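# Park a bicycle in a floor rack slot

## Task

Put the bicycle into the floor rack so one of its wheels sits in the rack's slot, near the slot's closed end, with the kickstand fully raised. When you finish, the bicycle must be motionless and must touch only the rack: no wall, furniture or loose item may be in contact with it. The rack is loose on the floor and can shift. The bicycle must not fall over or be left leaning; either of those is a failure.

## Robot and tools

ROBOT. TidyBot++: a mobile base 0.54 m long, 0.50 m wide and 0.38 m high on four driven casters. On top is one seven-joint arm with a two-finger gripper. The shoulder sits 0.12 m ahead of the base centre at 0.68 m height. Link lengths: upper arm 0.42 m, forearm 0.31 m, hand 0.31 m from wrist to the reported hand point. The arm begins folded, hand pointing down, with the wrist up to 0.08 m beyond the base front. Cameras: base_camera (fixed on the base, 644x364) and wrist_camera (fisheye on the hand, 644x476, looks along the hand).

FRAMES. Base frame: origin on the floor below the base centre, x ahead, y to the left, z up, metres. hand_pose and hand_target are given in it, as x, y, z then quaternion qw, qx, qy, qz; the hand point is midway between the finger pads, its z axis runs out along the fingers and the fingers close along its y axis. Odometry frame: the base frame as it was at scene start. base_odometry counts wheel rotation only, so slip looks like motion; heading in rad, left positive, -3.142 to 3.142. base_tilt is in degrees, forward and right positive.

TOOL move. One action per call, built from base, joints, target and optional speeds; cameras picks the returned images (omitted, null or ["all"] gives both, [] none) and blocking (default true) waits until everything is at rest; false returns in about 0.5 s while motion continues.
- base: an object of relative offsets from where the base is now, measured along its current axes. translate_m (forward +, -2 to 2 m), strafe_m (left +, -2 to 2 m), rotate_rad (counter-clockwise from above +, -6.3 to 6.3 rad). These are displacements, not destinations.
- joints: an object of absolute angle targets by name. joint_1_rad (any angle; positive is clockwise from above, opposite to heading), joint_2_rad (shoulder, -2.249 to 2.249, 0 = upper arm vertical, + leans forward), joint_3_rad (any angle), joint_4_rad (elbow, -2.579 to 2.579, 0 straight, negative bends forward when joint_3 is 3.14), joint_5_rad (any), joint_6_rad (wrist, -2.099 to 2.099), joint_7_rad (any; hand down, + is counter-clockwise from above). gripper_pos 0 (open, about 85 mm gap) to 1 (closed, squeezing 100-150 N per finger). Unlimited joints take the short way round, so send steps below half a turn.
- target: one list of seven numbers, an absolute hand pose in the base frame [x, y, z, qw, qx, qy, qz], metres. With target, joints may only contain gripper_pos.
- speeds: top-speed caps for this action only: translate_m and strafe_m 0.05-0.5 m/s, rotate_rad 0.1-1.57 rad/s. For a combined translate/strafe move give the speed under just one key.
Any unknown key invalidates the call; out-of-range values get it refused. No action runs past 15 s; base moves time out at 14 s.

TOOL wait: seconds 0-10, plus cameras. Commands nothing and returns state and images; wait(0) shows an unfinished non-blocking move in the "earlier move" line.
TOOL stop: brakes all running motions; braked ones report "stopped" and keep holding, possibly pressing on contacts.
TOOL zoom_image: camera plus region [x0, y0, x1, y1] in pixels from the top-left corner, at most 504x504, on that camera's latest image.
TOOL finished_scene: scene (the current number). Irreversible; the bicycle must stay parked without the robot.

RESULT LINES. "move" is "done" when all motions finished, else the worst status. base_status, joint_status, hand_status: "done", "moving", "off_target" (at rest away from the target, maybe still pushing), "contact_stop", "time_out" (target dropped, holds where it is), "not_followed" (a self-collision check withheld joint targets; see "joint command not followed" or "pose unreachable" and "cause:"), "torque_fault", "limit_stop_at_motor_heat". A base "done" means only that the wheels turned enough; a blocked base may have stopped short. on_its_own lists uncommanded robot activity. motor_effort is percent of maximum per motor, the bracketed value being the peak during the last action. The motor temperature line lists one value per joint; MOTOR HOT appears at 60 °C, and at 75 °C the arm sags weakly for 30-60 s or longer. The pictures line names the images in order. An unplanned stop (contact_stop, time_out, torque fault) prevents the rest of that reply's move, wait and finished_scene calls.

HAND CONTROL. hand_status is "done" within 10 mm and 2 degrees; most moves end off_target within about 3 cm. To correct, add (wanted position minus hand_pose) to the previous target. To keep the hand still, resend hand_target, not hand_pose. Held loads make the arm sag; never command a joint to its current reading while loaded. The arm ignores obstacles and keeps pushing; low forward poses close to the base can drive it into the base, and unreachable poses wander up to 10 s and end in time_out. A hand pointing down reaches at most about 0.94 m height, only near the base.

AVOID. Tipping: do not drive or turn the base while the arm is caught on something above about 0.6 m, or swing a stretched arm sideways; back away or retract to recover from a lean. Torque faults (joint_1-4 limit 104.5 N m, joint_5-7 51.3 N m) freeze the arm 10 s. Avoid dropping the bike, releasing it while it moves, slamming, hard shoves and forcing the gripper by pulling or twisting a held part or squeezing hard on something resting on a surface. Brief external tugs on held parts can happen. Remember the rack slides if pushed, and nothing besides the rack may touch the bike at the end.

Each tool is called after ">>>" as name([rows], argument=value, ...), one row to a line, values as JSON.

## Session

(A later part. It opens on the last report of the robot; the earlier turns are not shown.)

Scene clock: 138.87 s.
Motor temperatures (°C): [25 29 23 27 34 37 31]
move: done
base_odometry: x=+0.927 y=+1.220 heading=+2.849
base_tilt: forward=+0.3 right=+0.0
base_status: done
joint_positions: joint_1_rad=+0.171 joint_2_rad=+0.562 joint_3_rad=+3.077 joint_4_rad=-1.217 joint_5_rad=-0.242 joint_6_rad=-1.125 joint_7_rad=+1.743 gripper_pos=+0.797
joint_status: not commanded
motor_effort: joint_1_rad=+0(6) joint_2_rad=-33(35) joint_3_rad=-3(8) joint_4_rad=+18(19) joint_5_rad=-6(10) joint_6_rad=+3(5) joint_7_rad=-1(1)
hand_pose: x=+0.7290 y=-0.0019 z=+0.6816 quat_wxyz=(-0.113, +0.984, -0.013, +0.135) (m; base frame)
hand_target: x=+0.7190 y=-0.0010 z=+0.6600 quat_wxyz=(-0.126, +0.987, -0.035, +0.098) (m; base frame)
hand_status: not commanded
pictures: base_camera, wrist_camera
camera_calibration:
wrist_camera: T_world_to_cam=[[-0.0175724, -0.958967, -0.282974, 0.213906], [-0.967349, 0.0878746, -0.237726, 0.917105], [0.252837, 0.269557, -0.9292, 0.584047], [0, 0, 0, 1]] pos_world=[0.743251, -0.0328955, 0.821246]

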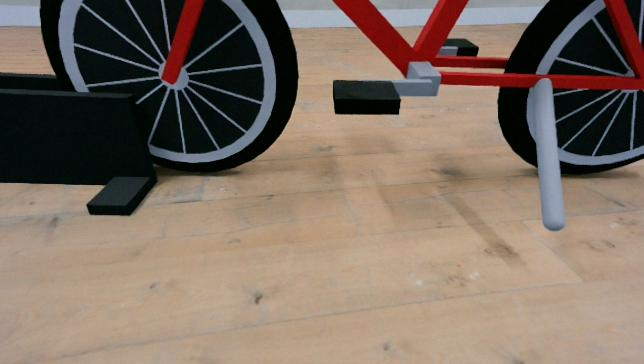

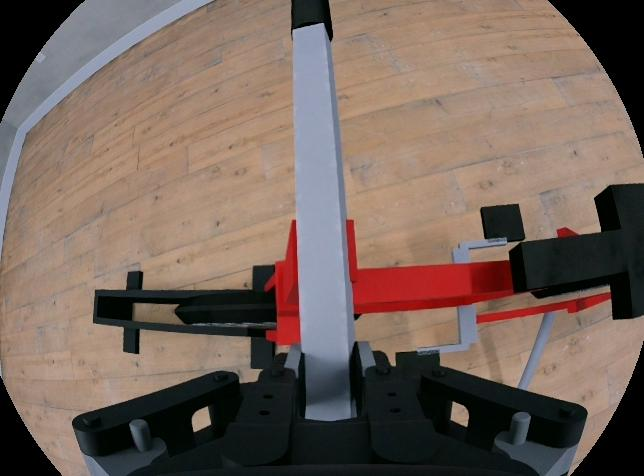

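>>> move(base={"strafe_m": 0.12, "translate_m": 0.0}, speeds={"strafe_m": 0.1})

>>> zoom_image(camera="base_camera", region=[0, 60, 330, 240])

>>> zoom_image(camera="wrist_camera", region=[40, 220, 300, 362])

Scene clock: 140.80 s.
Motor temperatures (°C): [25 29 23 27 34 37 31]
move: done
base_odometry: x=+0.893 y=+1.105 heading=+2.849
base_tilt: forward=+0.2 right=+0.0
base_status: done
joint_positions: joint_1_rad=+0.170 joint_2_rad=+0.563 joint_3_rad=+3.076 joint_4_rad=-1.215 joint_5_rad=-0.239 joint_6_rad=-1.125 joint_7_rad=+1.743 gripper_pos=+0.797
joint_status: not commanded
motor_effort: joint_1_rad=+0(6) joint_2_rad=-33(34) joint_3_rad=-3(7) joint_4_rad=+17(18) joint_5_rad=-5(9) joint_6_rad=+3(5) joint_7_rad=-1(1)
hand_pose: x=+0.7295 y=-0.0020 z=+0.6819 quat_wxyz=(-0.112, +0.984, -0.012, +0.135) (m; base frame)
hand_target: x=+0.7190 y=-0.0010 z=+0.6600 quat_wxyz=(-0.126, +0.987, -0.035, +0.098) (m; base frame)
hand_status: not commanded
pictures: base_camera, wrist_camera
camera_calibration:
wrist_camera: T_world_to_cam=[[-0.0158076, -0.95964, -0.280787, 0.211099], [-0.967227, 0.0858507, -0.238958, 0.918417], [0.253419, 0.267808, -0.929547, 0.58407], [0, 0, 0, 1]] pos_world=[0.743641, -0.0326861, 0.821657]

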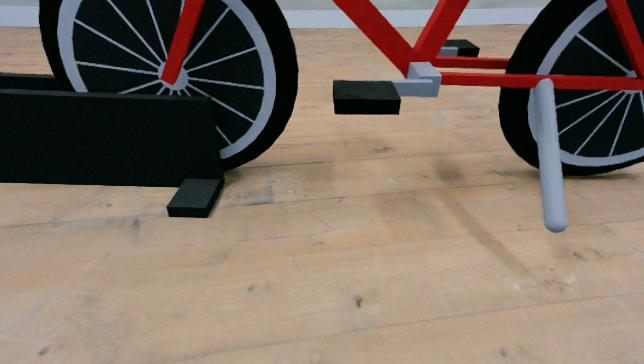

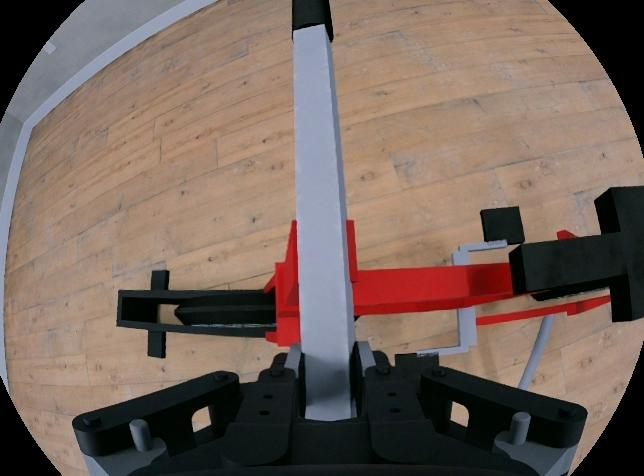

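Scaled by 1.527.

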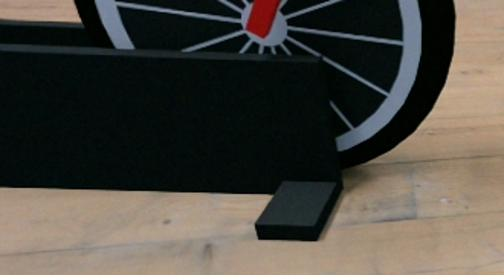

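Scaled by 1.938.

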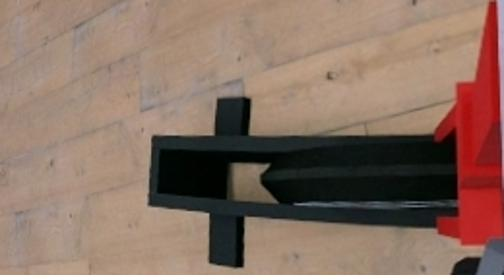

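>>> move(base={"strafe_m": 0.20, "translate_m": 0.0}, speeds={"strafe_m": 0.1})

>>> zoom_image(camera="wrist_camera", region=[40, 220, 300, 362])

Scene clock: 143.53 s.
Motor temperatures (°C): [25 29 23 27 34 37 31]
move: done
base_odometry: x=+0.836 y=+0.913 heading=+2.849
base_tilt: forward=+0.2 right=+0.0
base_status: done
joint_positions: joint_1_rad=+0.175 joint_2_rad=+0.563 joint_3_rad=+3.077 joint_4_rad=-1.213 joint_5_rad=-0.238 joint_6_rad=-1.125 joint_7_rad=+1.742 gripper_pos=+0.797
joint_status: not commanded
motor_effort: joint_1_rad=+2(5) joint_2_rad=-33(34) joint_3_rad=-2(7) joint_4_rad=+17(18) joint_5_rad=-4(9) joint_6_rad=+3(4) joint_7_rad=+0(1)
hand_pose: x=+0.7304 y=-0.0060 z=+0.6826 quat_wxyz=(-0.111, +0.984, -0.015, +0.137) (m; base frame)
hand_target: x=+0.7190 y=-0.0010 z=+0.6600 quat_wxyz=(-0.126, +0.987, -0.035, +0.098) (m; base frame)
hand_status: not commanded
pictures: base_camera, wrist_camera
camera_calibration:
wrist_camera: T_world_to_cam=[[-0.0208733, -0.96015, -0.278706, 0.209732], [-0.966228, 0.0909876, -0.241091, 0.920498], [0.256842, 0.264261, -0.929623, 0.583162], [0, 0, 0, 1]] pos_world=[0.744008, -0.0364863, 0.822498]

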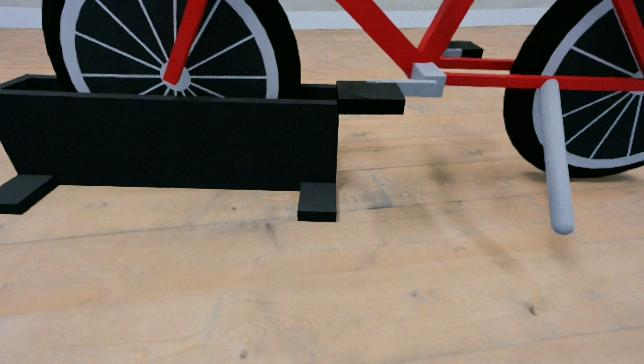

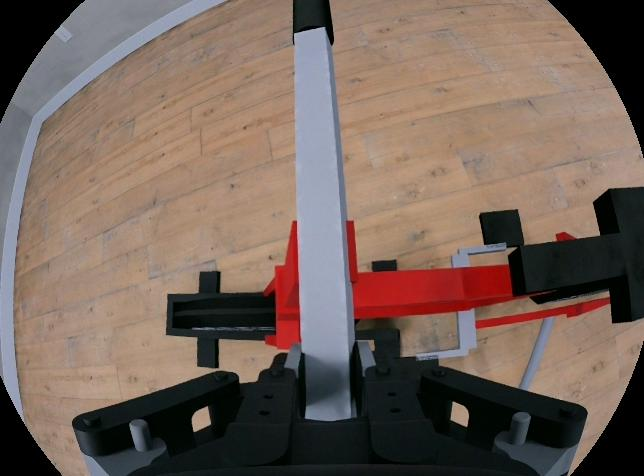

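Scaled by 1.938.

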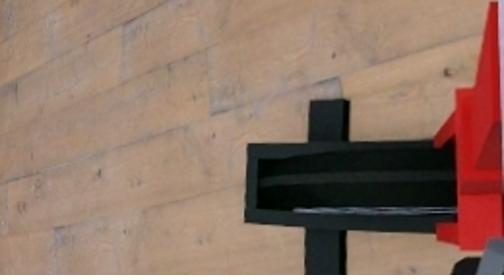

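>>> move(base={"strafe_m": 0.08, "translate_m": 0.0}, speeds={"strafe_m": 0.1})

>>> zoom_image(camera="base_camera", region=[0, 20, 330, 200])

>>> zoom_image(camera="wrist_camera", region=[140, 250, 300, 362])

Scene clock: 145.10 s.
Motor temperatures (°C): [25 29 23 27 34 37 31]
move: done
base_odometry: x=+0.813 y=+0.836 heading=+2.850
base_tilt: forward=+0.3 right=+0.0
base_status: done
joint_positions: joint_1_rad=+0.172 joint_2_rad=+0.563 joint_3_rad=+3.078 joint_4_rad=-1.211 joint_5_rad=-0.234 joint_6_rad=-1.125 joint_7_rad=+1.741 gripper_pos=+0.797
joint_status: not commanded
motor_effort: joint_1_rad=+1(6) joint_2_rad=-34(35) joint_3_rad=-2(7) joint_4_rad=+17(19) joint_5_rad=-4(8) joint_6_rad=+3(4) joint_7_rad=+0(1)
hand_pose: x=+0.7309 y=-0.0058 z=+0.6829 quat_wxyz=(-0.109, +0.984, -0.013, +0.137) (m; base frame)
hand_target: x=+0.7190 y=-0.0010 z=+0.6600 quat_wxyz=(-0.126, +0.987, -0.035, +0.098) (m; base frame)
hand_status: not commanded
pictures: base_camera, wrist_camera
camera_calibration:
wrist_camera: T_world_to_cam=[[-0.0182741, -0.961398, -0.274555, 0.205323], [-0.966197, 0.0876075, -0.242463, 0.921966], [0.257156, 0.260843, -0.930501, 0.583527], [0, 0, 0, 1]] pos_world=[0.744495, -0.0355834, 0.822887]

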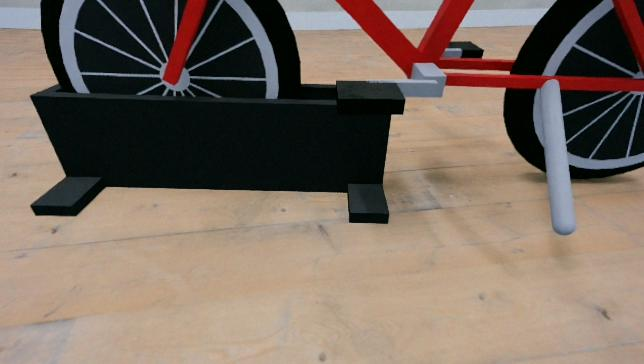

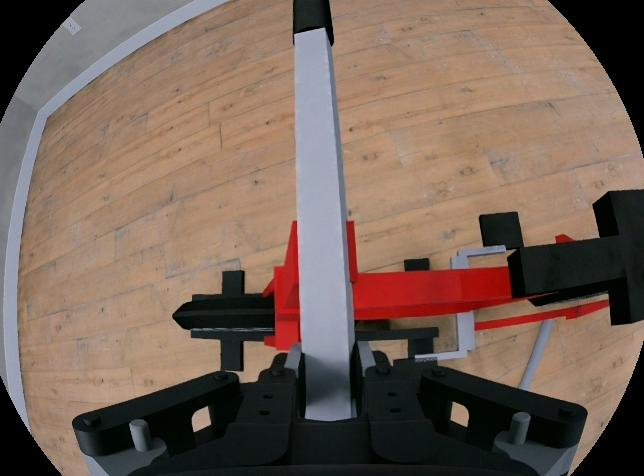

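Scaled by 1.527.

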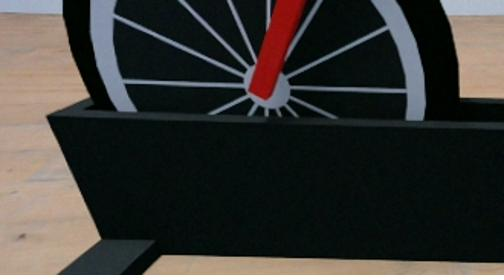

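Scaled by 3.150.

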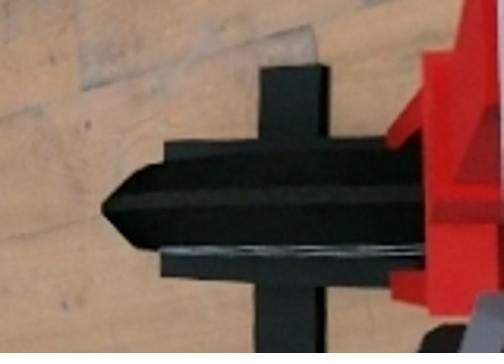

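>>> move(base={"strafe_m": 0.03, "translate_m": 0.0}, speeds={"strafe_m": 0.06})

>>> zoom_image(camera="base_camera", region=[0, 20, 330, 200])

Scene clock: 146.20 s.
Motor temperatures (°C): [25 29 23 27 34 37 31]
move: done
base_odometry: x=+0.804 y=+0.807 heading=+2.850
base_tilt: forward=+0.3 right=+0.0
base_status: done
joint_positions: joint_1_rad=+0.201 joint_2_rad=+0.563 joint_3_rad=+3.081 joint_4_rad=-1.208 joint_5_rad=-0.230 joint_6_rad=-1.125 joint_7_rad=+1.741 gripper_pos=+0.797
joint_status: not commanded
motor_effort: joint_1_rad=-3(6) joint_2_rad=-32(34) joint_3_rad=-6(8) joint_4_rad=+16(17) joint_5_rad=-7(9) joint_6_rad=+3(4) joint_7_rad=+0(1)
hand_pose: x=+0.7311 y=-0.0266 z=+0.6833 quat_wxyz=(-0.104, +0.984, -0.028, +0.140) (m; base frame)
hand_target: x=+0.7190 y=-0.0010 z=+0.6600 quat_wxyz=(-0.126, +0.987, -0.035, +0.098) (m; base frame)
hand_status: not commanded
pictures: base_camera, wrist_camera
camera_calibration:
wrist_camera: T_world_to_cam=[[-0.0479345, -0.961947, -0.268997, 0.203271], [-0.962635, 0.11635, -0.244534, 0.923613], [0.266527, 0.247224, -0.931581, 0.582882], [0, 0, 0, 1]] pos_world=[0.743492, -0.0560286, 0.823536]

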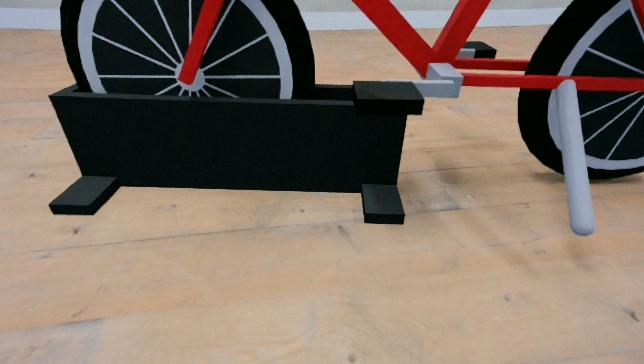

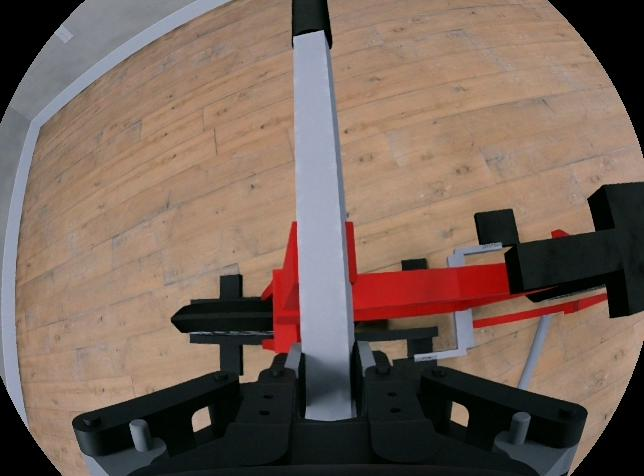

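Scaled by 1.527.

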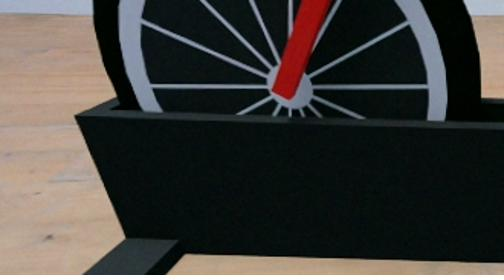

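>>> move(target=[0.716, -0.022, 0.660, -0.126, 0.985, -0.04, 0.098], cameras=[])

>>> move(joints={"gripper_pos": 0.55}, cameras=[])

>>> move(joints={"gripper_pos": 0.1})

Scene clock: 147.00 s.
Motor temperatures (°C): [25 29 23 27 34 37 31]
move: off_target
base_odometry: x=+0.804 y=+0.807 heading=+2.850
base_tilt: forward=+0.3 right=-0.1
base_status: not commanded
joint_positions: joint_1_rad=+0.205 joint_2_rad=+0.563 joint_3_rad=+3.081 joint_4_rad=-1.208 joint_5_rad=-0.230 joint_6_rad=-1.129 joint_7_rad=+1.742 gripper_pos=+0.797
joint_status: not commanded
motor_effort: joint_1_rad=+1(3) joint_2_rad=-32(33) joint_3_rad=-2(6) joint_4_rad=+16(17) joint_5_rad=-5(8) joint_6_rad=+3(4) joint_7_rad=-1(1)
hand_pose: x=+0.7299 y=-0.0284 z=+0.6831 quat_wxyz=(-0.104, +0.985, -0.029, +0.138) (m; base frame)
hand_target: x=+0.7160 y=-0.0220 z=+0.6600 quat_wxyz=(-0.126, +0.986, -0.040, +0.098) (m; base frame)
hand_status: off_target (0.028 m and 5.4 deg from the pose sent, 0.028 m and 5.6 deg at the start)
pictures: none
No camera images: "cameras" was empty.

Scene clock: 147.87 s.
Motor temperatures (°C): [25 29 23 27 34 37 31]
move: done
base_odometry: x=+0.804 y=+0.807 heading=+2.850
base_tilt: forward=+0.2 right=+0.0
base_status: not commanded
joint_positions: joint_1_rad=+0.205 joint_2_rad=+0.584 joint_3_rad=+3.081 joint_4_rad=-1.208 joint_5_rad=-0.232 joint_6_rad=-1.129 joint_7_rad=+1.742 gripper_pos=+0.550
joint_status: all done
motor_effort: joint_1_rad=+1(1) joint_2_rad=-38(39) joint_3_rad=-2(2) joint_4_rad=+18(19) joint_5_rad=-1(5) joint_6_rad=+1(3) joint_7_rad=+1(1)
hand_pose: x=+0.7299 y=-0.0277 z=+0.6704 quat_wxyz=(-0.107, +0.986, -0.031, +0.128) (m; base frame)
hand_target: x=+0.7160 y=-0.0220 z=+0.6600 quat_wxyz=(-0.126, +0.986, -0.040, +0.098) (m; base frame)
hand_status: not commanded
pictures: none
No camera images: "cameras" was empty.

Scene clock: 148.67 s.
Motor temperatures (°C): [25 29 23 27 34 37 31]
move: done
base_odometry: x=+0.804 y=+0.807 heading=+2.850
base_tilt: forward=+0.2 right=+0.0
base_status: not commanded
joint_positions: joint_1_rad=+0.208 joint_2_rad=+0.584 joint_3_rad=+3.081 joint_4_rad=-1.208 joint_5_rad=-0.232 joint_6_rad=-1.129 joint_7_rad=+1.742 gripper_pos=+0.100
joint_status: all done
motor_effort: joint_1_rad=+1(1) joint_2_rad=-38(39) joint_3_rad=-1(4) joint_4_rad=+18(19) joint_5_rad=-1(4) joint_6_rad=+2(2) joint_7_rad=+1(1)
hand_pose: x=+0.7298 y=-0.0296 z=+0.6704 quat_wxyz=(-0.106, +0.986, -0.033, +0.128) (m; base frame)
hand_target: x=+0.7160 y=-0.0220 z=+0.6600 quat_wxyz=(-0.126, +0.986, -0.040, +0.098) (m; base frame)
hand_status: not commanded
pictures: base_camera, wrist_camera
camera_calibration:
wrist_camera: T_world_to_cam=[[-0.0597184, -0.959693, -0.274632, 0.20929], [-0.967606, 0.123262, -0.220331, 0.907165], [0.245302, 0.252577, -0.935966, 0.590476], [0, 0, 0, 1]] pos_world=[0.745431, -0.0601055, 0.81002]

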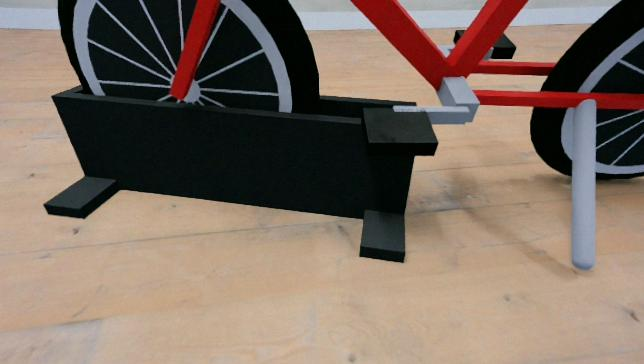

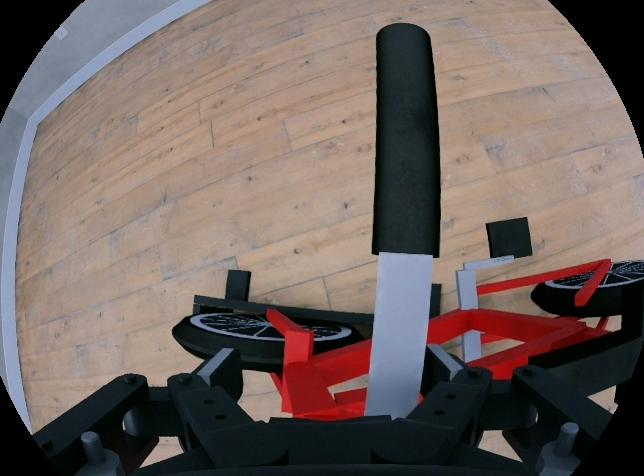

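>>> wait(seconds=0.5)

>>> zoom_image(camera="base_camera", region=[0, 20, 460, 280])

>>> zoom_image(camera="base_camera", region=[404, 20, 644, 300])

Scene clock: 149.30 s.
Motor temperatures (°C): [25 29 23 27 34 37 31]
base_odometry: x=+0.804 y=+0.807 heading=+2.850
base_tilt: forward=+0.3 right=+0.0
base_status: not commanded
joint_positions: joint_1_rad=+0.208 joint_2_rad=+0.584 joint_3_rad=+3.081 joint_4_rad=-1.208 joint_5_rad=-0.232 joint_6_rad=-1.129 joint_7_rad=+1.742 gripper_pos=+0.100
joint_status: all done
motor_effort: joint_1_rad=+1(1) joint_2_rad=-38(39) joint_3_rad=-2(4) joint_4_rad=+18(19) joint_5_rad=+0(4) joint_6_rad=+2(2) joint_7_rad=+1(1)
hand_pose: x=+0.7298 y=-0.0296 z=+0.6704 quat_wxyz=(-0.106, +0.986, -0.033, +0.128) (m; base frame)
hand_target: x=+0.7160 y=-0.0220 z=+0.6600 quat_wxyz=(-0.126, +0.986, -0.040, +0.098) (m; base frame)
hand_status: not commanded
wait: 0.50 s; at rest by 0.13 s
pictures: base_camera, wrist_camera
camera_calibration:
wrist_camera: T_world_to_cam=[[-0.0597184, -0.959693, -0.274632, 0.20929], [-0.967606, 0.123262, -0.220331, 0.907165], [0.245302, 0.252577, -0.935966, 0.590476], [0, 0, 0, 1]] pos_world=[0.745431, -0.0601055, 0.81002]

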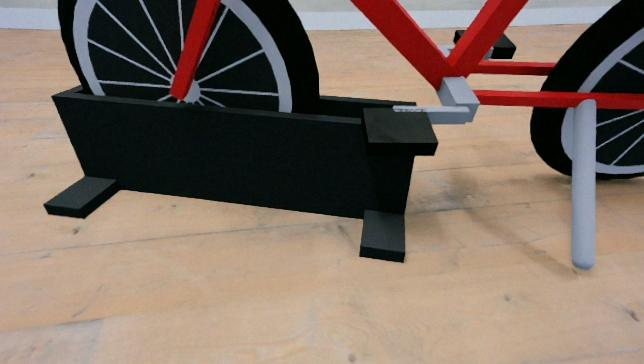

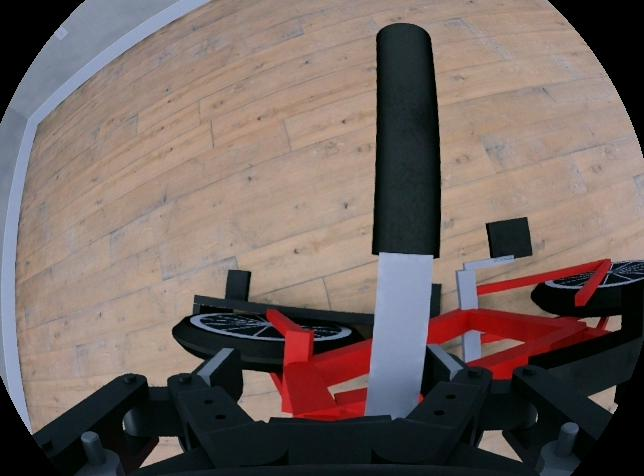

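Scaled by 1.096.

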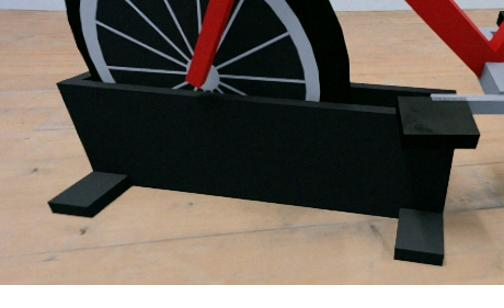

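Scaled by 1.800.

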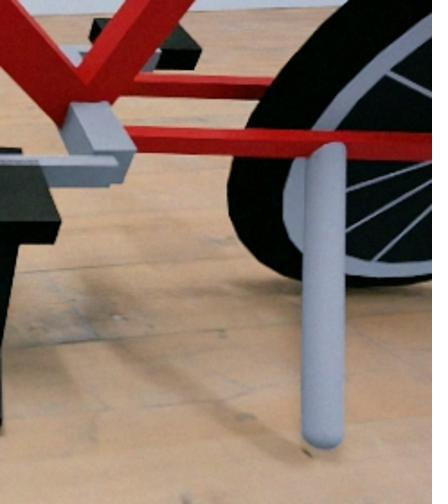

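>>> move(target=[0.716, -0.022, 0.80, -0.126, 0.985, -0.04, 0.098])

Scene clock: 151.47 s.
Motor temperatures (°C): [25 29 23 27 34 37 31]
move: off_target
base_odometry: x=+0.804 y=+0.807 heading=+2.850
base_tilt: forward=+0.2 right=+0.0
base_status: not commanded
joint_positions: joint_1_rad=+0.210 joint_2_rad=+0.585 joint_3_rad=+3.081 joint_4_rad=-0.784 joint_5_rad=-0.232 joint_6_rad=-1.540 joint_7_rad=+1.662 gripper_pos=+0.100
joint_status: not commanded
motor_effort: joint_1_rad=+1(2) joint_2_rad=-37(40) joint_3_rad=-2(4) joint_4_rad=+18(20) joint_5_rad=-1(4) joint_6_rad=+2(2) joint_7_rad=+1(1)
hand_pose: x=+0.7317 y=-0.0292 z=+0.8045 quat_wxyz=(-0.116, +0.984, -0.026, +0.131) (m; base frame)
hand_target: x=+0.7160 y=-0.0220 z=+0.8000 quat_wxyz=(-0.126, +0.986, -0.040, +0.098) (m; base frame)
hand_status: off_target (0.018 m and 4.3 deg from the pose sent, 0.131 m and 4.2 deg at the start)
pictures: base_camera, wrist_camera
camera_calibration:
wrist_camera: T_world_to_cam=[[-0.0422307, -0.955521, -0.291885, 0.247874], [-0.967324, 0.112206, -0.227363, 0.943652], [0.250002, 0.272746, -0.929037, 0.706957], [0, 0, 0, 1]] pos_world=[0.746544, -0.0618542, 0.943692]

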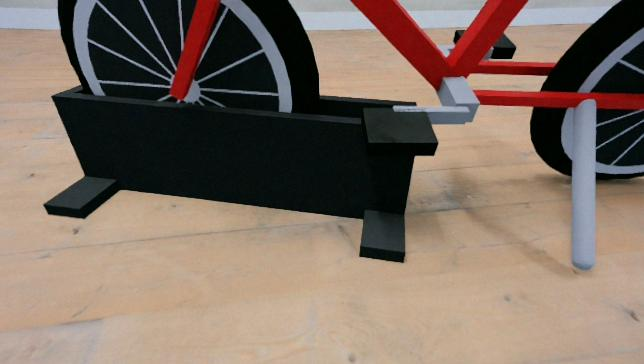

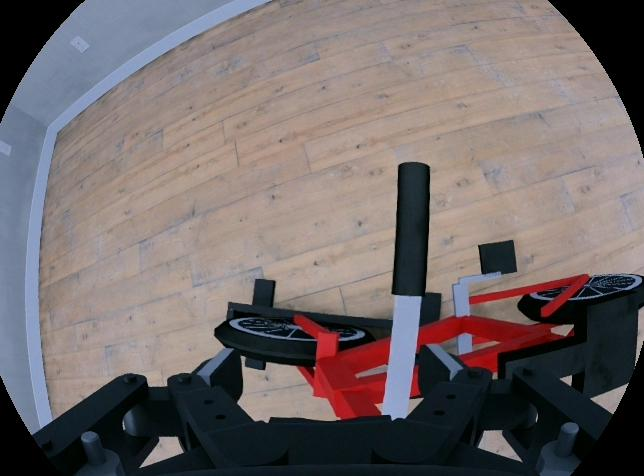

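>>> move(base={"translate_m": -0.25}, joints={"gripper_pos": 1}, cameras=[])

>>> move(base={"strafe_m": -0.9}, target=[0.40, 0, 0.56, 0, 1, 0, 0])

Scene clock: 153.57 s.
Motor temperatures (°C): [25 29 23 27 34 37 31]
move: done
base_odometry: x=+1.044 y=+0.735 heading=+2.849
base_tilt: forward=+0.2 right=+0.0
base_status: done
joint_positions: joint_1_rad=+0.210 joint_2_rad=+0.582 joint_3_rad=+3.081 joint_4_rad=-0.782 joint_5_rad=-0.232 joint_6_rad=-1.549 joint_7_rad=+1.662 gripper_pos=+0.999
joint_status: all done
motor_effort: joint_1_rad=+1(3) joint_2_rad=-37(42) joint_3_rad=-1(2) joint_4_rad=+18(19) joint_5_rad=-1(2) joint_6_rad=+2(3) joint_7_rad=+1(1)
hand_pose: x=+0.7294 y=-0.0287 z=+0.8059 quat_wxyz=(-0.116, +0.984, -0.025, +0.129) (m; base frame)
hand_target: x=+0.7160 y=-0.0220 z=+0.8000 quat_wxyz=(-0.126, +0.986, -0.040, +0.098) (m; base frame)
hand_status: not commanded
pictures: none
No camera images: "cameras" was empty.

Scene clock: 156.77 s.
Motor temperatures (°C): [25 29 23 27 34 37 31]
move: off_target
base_odometry: x=+1.303 y=+1.597 heading=+2.849
base_tilt: forward=+0.2 right=+0.0
base_status: done
joint_positions: joint_1_rad=+0.010 joint_2_rad=+0.167 joint_3_rad=+3.130 joint_4_rad=-2.210 joint_5_rad=-0.050 joint_6_rad=-0.833 joint_7_rad=+1.619 gripper_pos=+0.999
joint_status: not commanded
motor_effort: joint_1_rad=+1(3) joint_2_rad=-17(37) joint_3_rad=+0(2) joint_4_rad=+12(18) joint_5_rad=+0(2) joint_6_rad=-1(2) joint_7_rad=+1(1)
hand_pose: x=+0.3852 y=+0.0135 z=+0.5595 quat_wxyz=(-0.020, +0.999, +0.007, -0.034) (m; base frame)
hand_target: x=+0.4000 y=+0.0000 z=+0.5600 quat_wxyz=(+0.000, +1.000, +0.000, +0.000) (m; base frame)
hand_status: off_target (0.020 m and 4.6 deg from the pose sent, 0.412 m and 20.3 deg at the start)
pictures: base_camera, wrist_camera
camera_calibration:
wrist_camera: T_world_to_cam=[[-0.0277225, -0.995732, -0.0880326, 0.0834348], [-0.996047, 0.0200813, 0.0865282, 0.384647], [-0.0843911, 0.0900834, -0.992352, 0.721076], [0, 0, 0, 1]] pos_world=[0.446292, 0.0103975, 0.689624]

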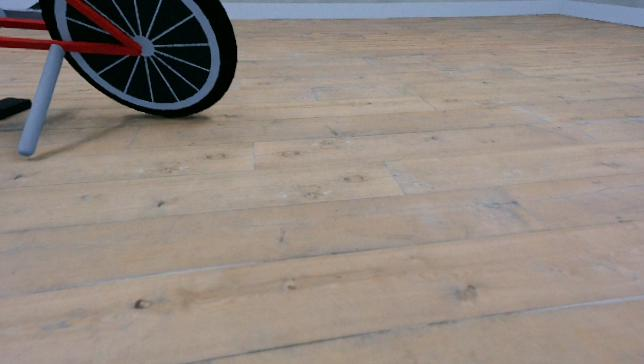

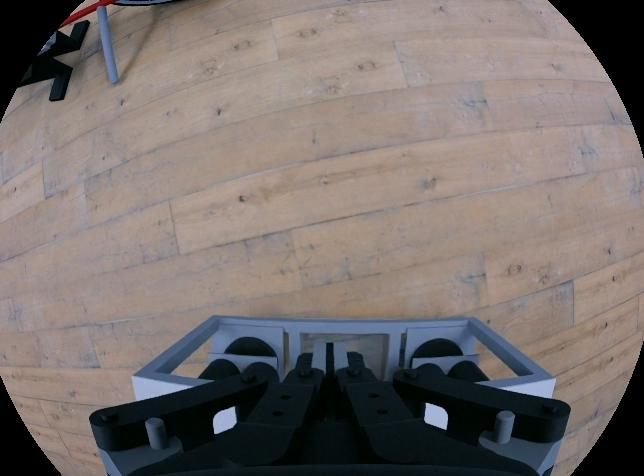

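>>> move(base={"rotate_rad": 1.57}, cameras=[])

>>> move(base={"translate_m": -0.20, "strafe_m": -0.82})

Scene clock: 159.50 s.
Motor temperatures (°C): [25 29 23 27 34 37 31]
move: done
base_odometry: x=+1.303 y=+1.597 heading=-1.865
base_tilt: forward=+0.2 right=+0.0
base_status: done
joint_positions: joint_1_rad=+0.000 joint_2_rad=+0.166 joint_3_rad=+3.134 joint_4_rad=-2.210 joint_5_rad=-0.047 joint_6_rad=-0.826 joint_7_rad=+1.618 gripper_pos=+0.999
joint_status: not commanded
motor_effort: joint_1_rad=+1(2) joint_2_rad=-17(18) joint_3_rad=+0(2) joint_4_rad=+12(12) joint_5_rad=+1(2) joint_6_rad=+0(2) joint_7_rad=+1(1)
hand_pose: x=+0.3873 y=+0.0144 z=+0.5595 quat_wxyz=(-0.018, +0.999, +0.011, -0.030) (m; base frame)
hand_target: x=+0.4000 y=+0.0000 z=+0.5600 quat_wxyz=(+0.000, +1.000, +0.000, +0.000) (m; base frame)
hand_status: not commanded
pictures: none
No camera images: "cameras" was empty.

Scene clock: 162.30 s.
Motor temperatures (°C): [25 29 23 27 34 37 31]
move: done
base_odometry: x=+0.576 y=+2.026 heading=-1.864
base_tilt: forward=+0.2 right=+0.0
base_status: done
joint_positions: joint_1_rad=-0.001 joint_2_rad=+0.165 joint_3_rad=+3.135 joint_4_rad=-2.211 joint_5_rad=-0.046 joint_6_rad=-0.826 joint_7_rad=+1.618 gripper_pos=+0.999
joint_status: not commanded
motor_effort: joint_1_rad=+1(3) joint_2_rad=-17(18) joint_3_rad=+0(1) joint_4_rad=+12(13) joint_5_rad=+1(2) joint_6_rad=-1(1) joint_7_rad=+0(1)
hand_pose: x=+0.3872 y=+0.0141 z=+0.5597 quat_wxyz=(-0.018, +0.999, +0.011, -0.030) (m; base frame)
hand_target: x=+0.4000 y=+0.0000 z=+0.5600 quat_wxyz=(+0.000, +1.000, +0.000, +0.000) (m; base frame)
hand_status: not commanded
pictures: base_camera, wrist_camera
camera_calibration:
wrist_camera: T_world_to_cam=[[-0.0181407, -0.996285, -0.0841855, 0.0781806], [-0.996871, 0.0115434, 0.0782009, 0.391748], [-0.0769386, 0.0853407, -0.993377, 0.719109], [0, 0, 0, 1]] pos_world=[0.447267, 0.0119989, 0.690292]

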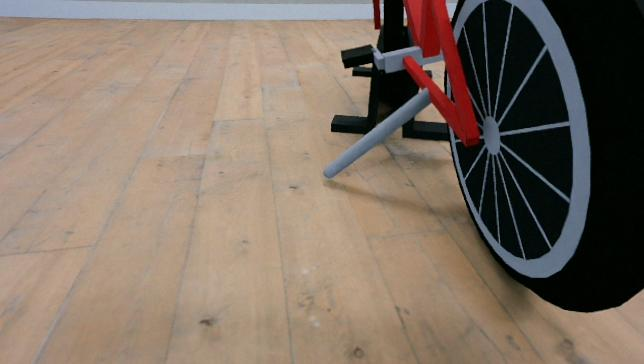

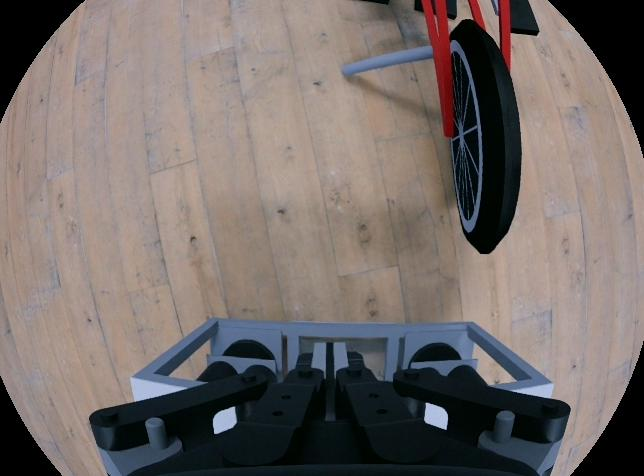

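>>> move(base={"translate_m": 0.12, "strafe_m": 0.03}, speeds={"translate_m": 0.1})

Scene clock: 164.70 s.
Motor temperatures (°C): [25 29 23 27 34 37 31]
move: done
base_odometry: x=+0.570 y=+1.902 heading=-1.864
base_tilt: forward=+0.2 right=+0.0
base_status: done
joint_positions: joint_1_rad=-0.001 joint_2_rad=+0.161 joint_3_rad=+3.135 joint_4_rad=-2.215 joint_5_rad=-0.046 joint_6_rad=-0.825 joint_7_rad=+1.618 gripper_pos=+0.999
joint_status: not commanded
motor_effort: joint_1_rad=+1(1) joint_2_rad=-17(19) joint_3_rad=+0(1) joint_4_rad=+12(13) joint_5_rad=+1(1) joint_6_rad=-1(2) joint_7_rad=+1(1)
hand_pose: x=+0.3861 y=+0.0140 z=+0.5601 quat_wxyz=(-0.018, +0.999, +0.011, -0.029) (m; base frame)
hand_target: x=+0.4000 y=+0.0000 z=+0.5600 quat_wxyz=(+0.000, +1.000, +0.000, +0.000) (m; base frame)
hand_status: not commanded
pictures: base_camera, wrist_camera
camera_calibration:
wrist_camera: T_world_to_cam=[[-0.0180107, -0.996289, -0.0841684, 0.0781165], [-0.997021, 0.0115816, 0.0762569, 0.391782], [-0.0749991, 0.0852911, -0.993529, 0.718804], [0, 0, 0, 1]] pos_world=[0.445931, 0.0119815, 0.690852]

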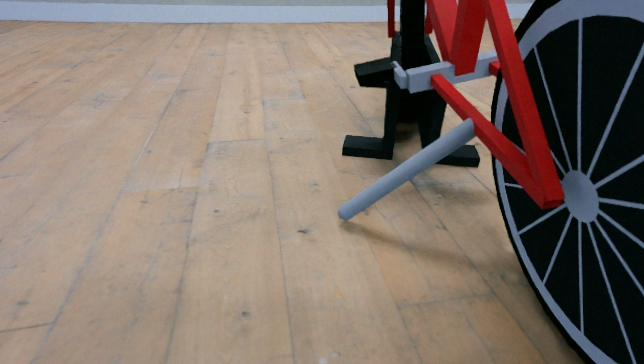

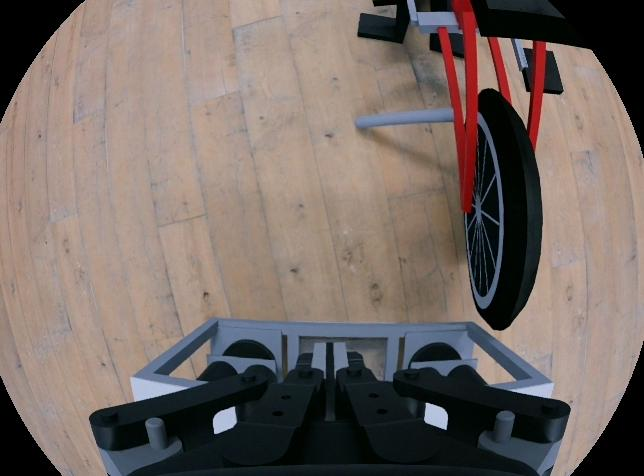

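>>> move(base={"translate_m": 0.025}, speeds={"translate_m": 0.08}, cameras=[])

>>> move(target=[0.66, 0.07, 0.40, 0.195, 0.981, 0, 0], cameras=[])

>>> move(target=[0.71, 0.03, 0.20, 0.383, 0.924, 0, 0])

Scene clock: 165.70 s.
Motor temperatures (°C): [25 29 23 27 34 37 31]
move: done
base_odometry: x=+0.563 y=+1.879 heading=-1.864
base_tilt: forward=+0.2 right=+0.0
base_status: done
joint_positions: joint_1_rad=-0.001 joint_2_rad=+0.158 joint_3_rad=+3.135 joint_4_rad=-2.217 joint_5_rad=-0.046 joint_6_rad=-0.823 joint_7_rad=+1.618 gripper_pos=+0.999
joint_status: not commanded
motor_effort: joint_1_rad=+1(2) joint_2_rad=-16(20) joint_3_rad=+0(1) joint_4_rad=+12(13) joint_5_rad=+1(1) joint_6_rad=-1(2) joint_7_rad=+1(1)
hand_pose: x=+0.3859 y=+0.0140 z=+0.5604 quat_wxyz=(-0.018, +0.999, +0.011, -0.028) (m; base frame)
hand_target: x=+0.4000 y=+0.0000 z=+0.5600 quat_wxyz=(+0.000, +1.000, +0.000, +0.000) (m; base frame)
hand_status: not commanded
pictures: none
No camera images: "cameras" was empty.

Scene clock: 167.83 s.
Motor temperatures (°C): [25 29 23 27 34 37 31]
move: off_target
base_odometry: x=+0.563 y=+1.879 heading=-1.864
base_tilt: forward=+0.2 right=+0.0
base_status: not commanded
joint_positions: joint_1_rad=-0.452 joint_2_rad=+0.979 joint_3_rad=+3.356 joint_4_rad=-1.392 joint_5_rad=+0.159 joint_6_rad=-0.849 joint_7_rad=+1.155 gripper_pos=+0.999
joint_status: not commanded
motor_effort: joint_1_rad=+1(2) joint_2_rad=-42(43) joint_3_rad=+3(4) joint_4_rad=+12(13) joint_5_rad=+3(4) joint_6_rad=-1(2) joint_7_rad=+1(1)
hand_pose: x=+0.6682 y=+0.0965 z=+0.3978 quat_wxyz=(+0.150, +0.988, +0.009, +0.018) (m; base frame)
hand_target: x=+0.6600 y=+0.0700 z=+0.4000 quat_wxyz=(+0.195, +0.981, +0.000, +0.000) (m; base frame)
hand_status: off_target (0.028 m and 5.7 deg from the pose sent, 0.322 m and 24.7 deg at the start)
pictures: none
No camera images: "cameras" was empty.

Scene clock: 169.80 s.
Motor temperatures (°C): [25 29 23 27 34 37 31]
move: off_target
base_odometry: x=+0.563 y=+1.879 heading=-1.864
base_tilt: forward=+0.2 right=+0.0
base_status: not commanded
joint_positions: joint_1_rad=-0.503 joint_2_rad=+1.660 joint_3_rad=+3.505 joint_4_rad=-0.712 joint_5_rad=+0.260 joint_6_rad=-1.110 joint_7_rad=+0.947 gripper_pos=+0.999
joint_status: not commanded
motor_effort: joint_1_rad=+1(1) joint_2_rad=-48(51) joint_3_rad=+6(7) joint_4_rad=+10(12) joint_5_rad=+5(6) joint_6_rad=-3(4) joint_7_rad=+0(1)
hand_pose: x=+0.7144 y=+0.0489 z=+0.1850 quat_wxyz=(+0.333, +0.943, +0.004, +0.001) (m; base frame)
hand_target: x=+0.7100 y=+0.0300 z=+0.2000 quat_wxyz=(+0.383, +0.924, +0.000, +0.000) (m; base frame)
hand_status: off_target (0.025 m and 6.2 deg from the pose sent, 0.213 m and 27.9 deg at the start)
pictures: base_camera, wrist_camera
camera_calibration:
wrist_camera: T_world_to_cam=[[-0.0301333, -0.809053, 0.586963, -0.0374144], [-0.999463, 0.031961, -0.00725583, 0.76352], [-0.0128896, -0.586867, -0.809581, 0.322225], [0, 0, 0, 1]] pos_world=[0.766136, 0.13443, 0.288368]

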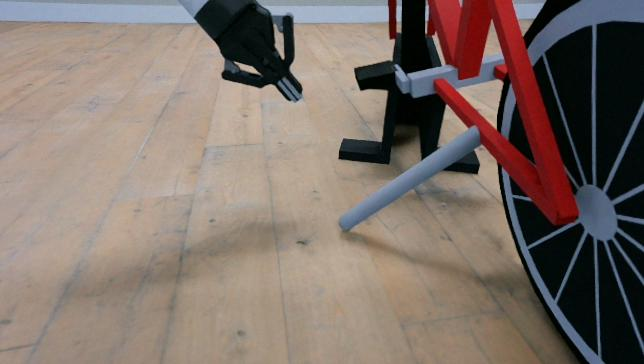

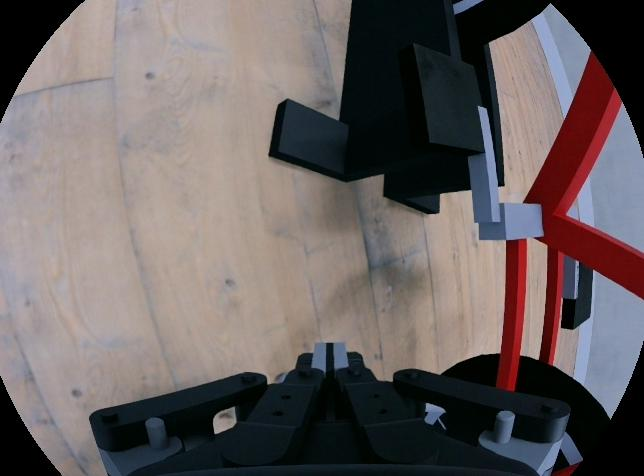

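>>> move(target=[0.71, -0.05, 0.09, 0.383, 0.924, 0, 0])

>>> move(target=[0.71, -0.10, 0.06, 0.383, 0.924, 0, 0])

Scene clock: 171.90 s.
Motor temperatures (°C): [25 29 23 27 34 37 31]
move: off_target
base_odometry: x=+0.563 y=+1.879 heading=-1.864
base_tilt: forward=+0.2 right=+0.0
base_status: not commanded
joint_positions: joint_1_rad=-0.373 joint_2_rad=+1.933 joint_3_rad=+3.545 joint_4_rad=-0.452 joint_5_rad=+0.269 joint_6_rad=-1.112 joint_7_rad=+0.946 gripper_pos=+0.999
joint_status: not commanded
motor_effort: joint_1_rad=+1(3) joint_2_rad=-45(50) joint_3_rad=+5(6) joint_4_rad=+9(11) joint_5_rad=+5(6) joint_6_rad=-3(4) joint_7_rad=+1(1)
hand_pose: x=+0.6996 y=-0.0309 z=+0.0745 quat_wxyz=(+0.349, +0.937, -0.003, -0.013) (m; base frame)
hand_target: x=+0.7100 y=-0.0500 z=+0.0900 quat_wxyz=(+0.383, +0.924, +0.000, +0.000) (m; base frame)
hand_status: off_target (0.027 m and 4.4 deg from the pose sent, 0.137 m and 6.2 deg at the start)
pictures: base_camera, wrist_camera
camera_calibration:
wrist_camera: T_world_to_cam=[[-0.03522, -0.786857, 0.61613, -0.035534], [-0.998473, 0.0539586, 0.0118343, 0.74897], [-0.0425574, -0.614772, -0.787556, 0.203969], [0, 0, 0, 1]] pos_world=[0.755255, 0.0570207, 0.173667]

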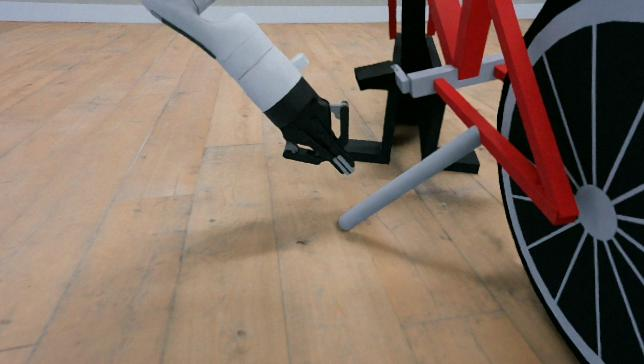

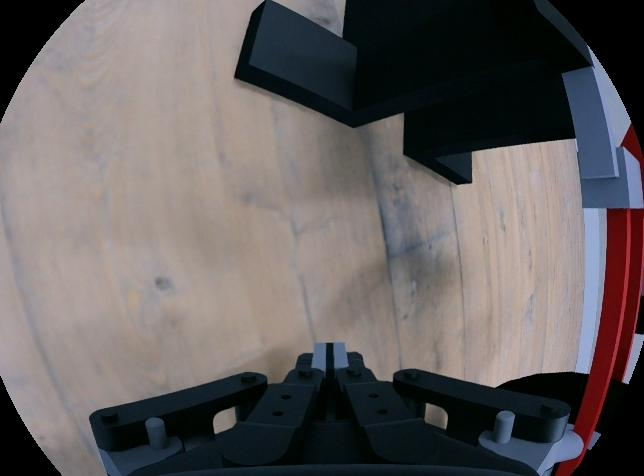

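Scene clock: 172.93 s.
Motor temperatures (°C): [25 29 23 27 34 37 31]
move: off_target
base_odometry: x=+0.563 y=+1.879 heading=-1.864
base_tilt: forward=+0.3 right=+0.0
base_status: not commanded
joint_positions: joint_1_rad=-0.282 joint_2_rad=+1.996 joint_3_rad=+3.571 joint_4_rad=-0.363 joint_5_rad=+0.284 joint_6_rad=-1.112 joint_7_rad=+0.946 gripper_pos=+0.999
joint_status: not commanded
motor_effort: joint_1_rad=+1(4) joint_2_rad=-45(47) joint_3_rad=+5(6) joint_4_rad=+9(11) joint_5_rad=+5(6) joint_6_rad=-4(4) joint_7_rad=+1(1)
hand_pose: x=+0.7039 y=-0.0827 z=+0.0572 quat_wxyz=(+0.356, +0.934, -0.024, -0.009) (m; base frame)
hand_target: x=+0.7100 y=-0.1000 z=+0.0600 quat_wxyz=(+0.383, +0.924, +0.000, +0.000) (m; base frame)
hand_status: off_target (0.019 m and 4.4 deg from the pose sent, 0.071 m and 4.4 deg at the start)
pictures: base_camera, wrist_camera
camera_calibration:
wrist_camera: T_world_to_cam=[[-0.0774848, -0.77518, 0.626971, -0.0353944], [-0.995817, 0.0907196, -0.0109043, 0.75878], [-0.0484258, -0.625193, -0.778966, 0.161517], [0, 0, 0, 1]] pos_world=[0.760685, 0.00470595, 0.156282]

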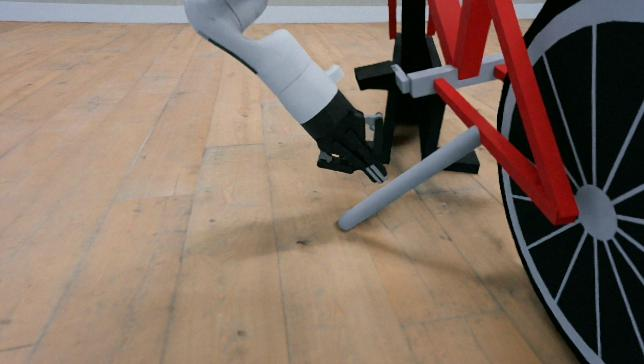

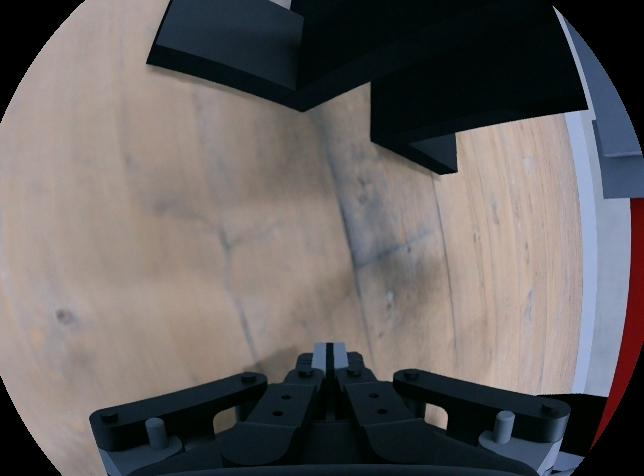

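>>> move(target=[0.65, -0.10, 0.04, 0.383, 0.924, 0, 0])

>>> move(target=[0.58, -0.105, 0.025, 0.383, 0.924, 0, 0])

Scene clock: 174.70 s.
Motor temperatures (°C): [25 29 23 27 34 37 31]
move: off_target
base_odometry: x=+0.563 y=+1.879 heading=-1.864
base_tilt: forward=+0.3 right=-0.1
base_status: not commanded
joint_positions: joint_1_rad=-0.388 joint_2_rad=+1.943 joint_3_rad=+3.607 joint_4_rad=-0.705 joint_5_rad=+0.286 joint_6_rad=-0.908 joint_7_rad=+0.863 gripper_pos=+0.999
joint_status: not commanded
motor_effort: joint_1_rad=+1(2) joint_2_rad=-37(45) joint_3_rad=+5(6) joint_4_rad=+4(10) joint_5_rad=+4(6) joint_6_rad=-6(8) joint_7_rad=+0(1)
hand_pose: x=+0.6481 y=-0.0965 z=+0.0457 quat_wxyz=(+0.380, +0.925, -0.004, -0.019) (m; base frame)
hand_target: x=+0.6500 y=-0.1000 z=+0.0400 quat_wxyz=(+0.383, +0.924, +0.000, +0.000) (m; base frame)
hand_status: off_target (0.007 m and 2.2 deg from the pose sent, 0.059 m and 4.4 deg at the start)
pictures: base_camera, wrist_camera
camera_calibration:
wrist_camera: T_world_to_cam=[[-0.0323992, -0.744792, 0.66651, -0.0712941], [-0.998036, 0.0598811, 0.0183995, 0.701441], [-0.0536152, -0.664604, -0.745269, 0.139167], [0, 0, 0, 1]] pos_world=[0.705215, -0.00261163, 0.138329]

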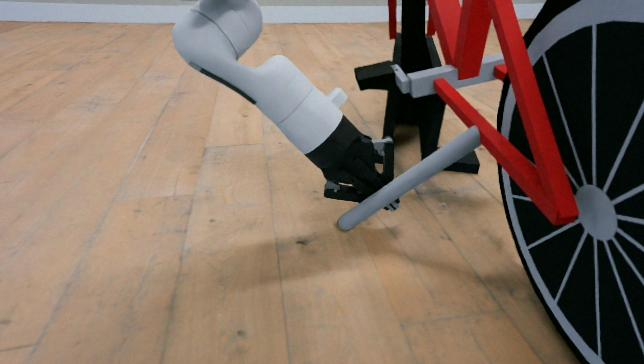

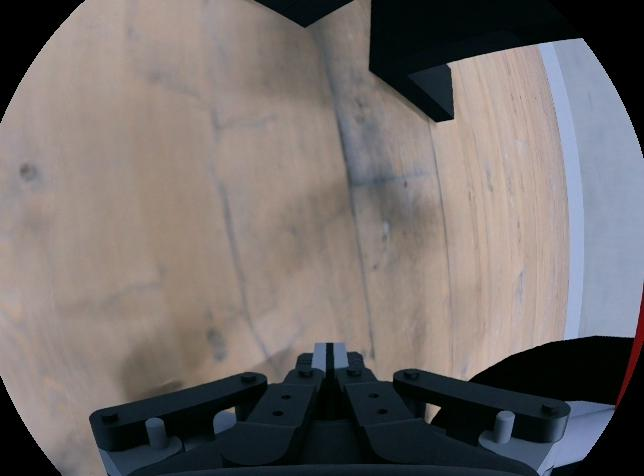

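Scene clock: 176.07 s.
Motor temperatures (°C): [25 29 23 27 34 37 31]
move: off_target
base_odometry: x=+0.563 y=+1.879 heading=-1.864
base_tilt: forward=+0.3 right=+0.0
base_status: not commanded
joint_positions: joint_1_rad=-0.533 joint_2_rad=+1.918 joint_3_rad=+3.677 joint_4_rad=-0.978 joint_5_rad=+0.270 joint_6_rad=-0.678 joint_7_rad=+0.799 gripper_pos=+0.999
joint_status: not commanded
motor_effort: joint_1_rad=+2(3) joint_2_rad=-30(37) joint_3_rad=+4(5) joint_4_rad=-3(4) joint_5_rad=+0(3) joint_6_rad=-7(9) joint_7_rad=+0(1)
hand_pose: x=+0.6178 y=-0.0941 z=+0.0459 quat_wxyz=(+0.392, +0.919, +0.041, +0.010) (m; base frame)
hand_target: x=+0.5800 y=-0.1050 z=+0.0250 quat_wxyz=(+0.383, +0.924, +0.000, +0.000) (m; base frame)
hand_status: off_target (0.045 m and 5.0 deg from the pose sent, 0.072 m and 2.2 deg at the start)
pictures: base_camera, wrist_camera
camera_calibration:
wrist_camera: T_world_to_cam=[[0.0332828, -0.72778, 0.685002, -0.110422], [-0.998944, -0.0459403, -0.000272672, 0.662521], [0.0316677, -0.68427, -0.728541, 0.0839984], [0, 0, 0, 1]] pos_world=[0.662836, 0.00755116, 0.137016]

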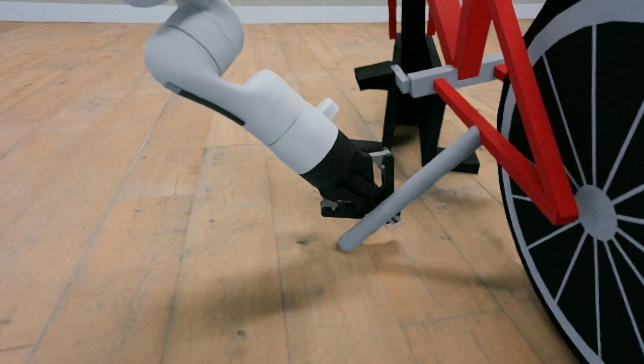

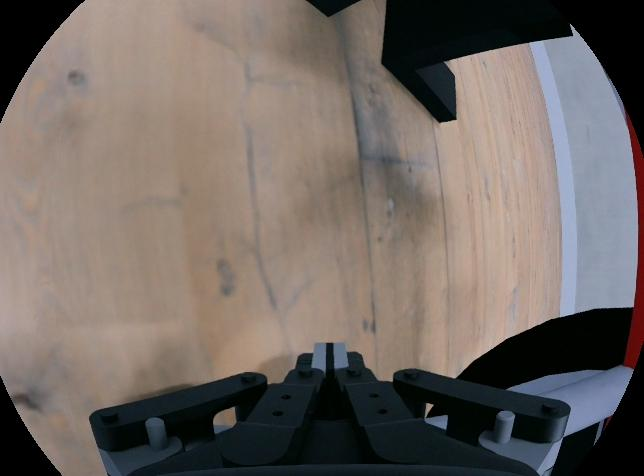

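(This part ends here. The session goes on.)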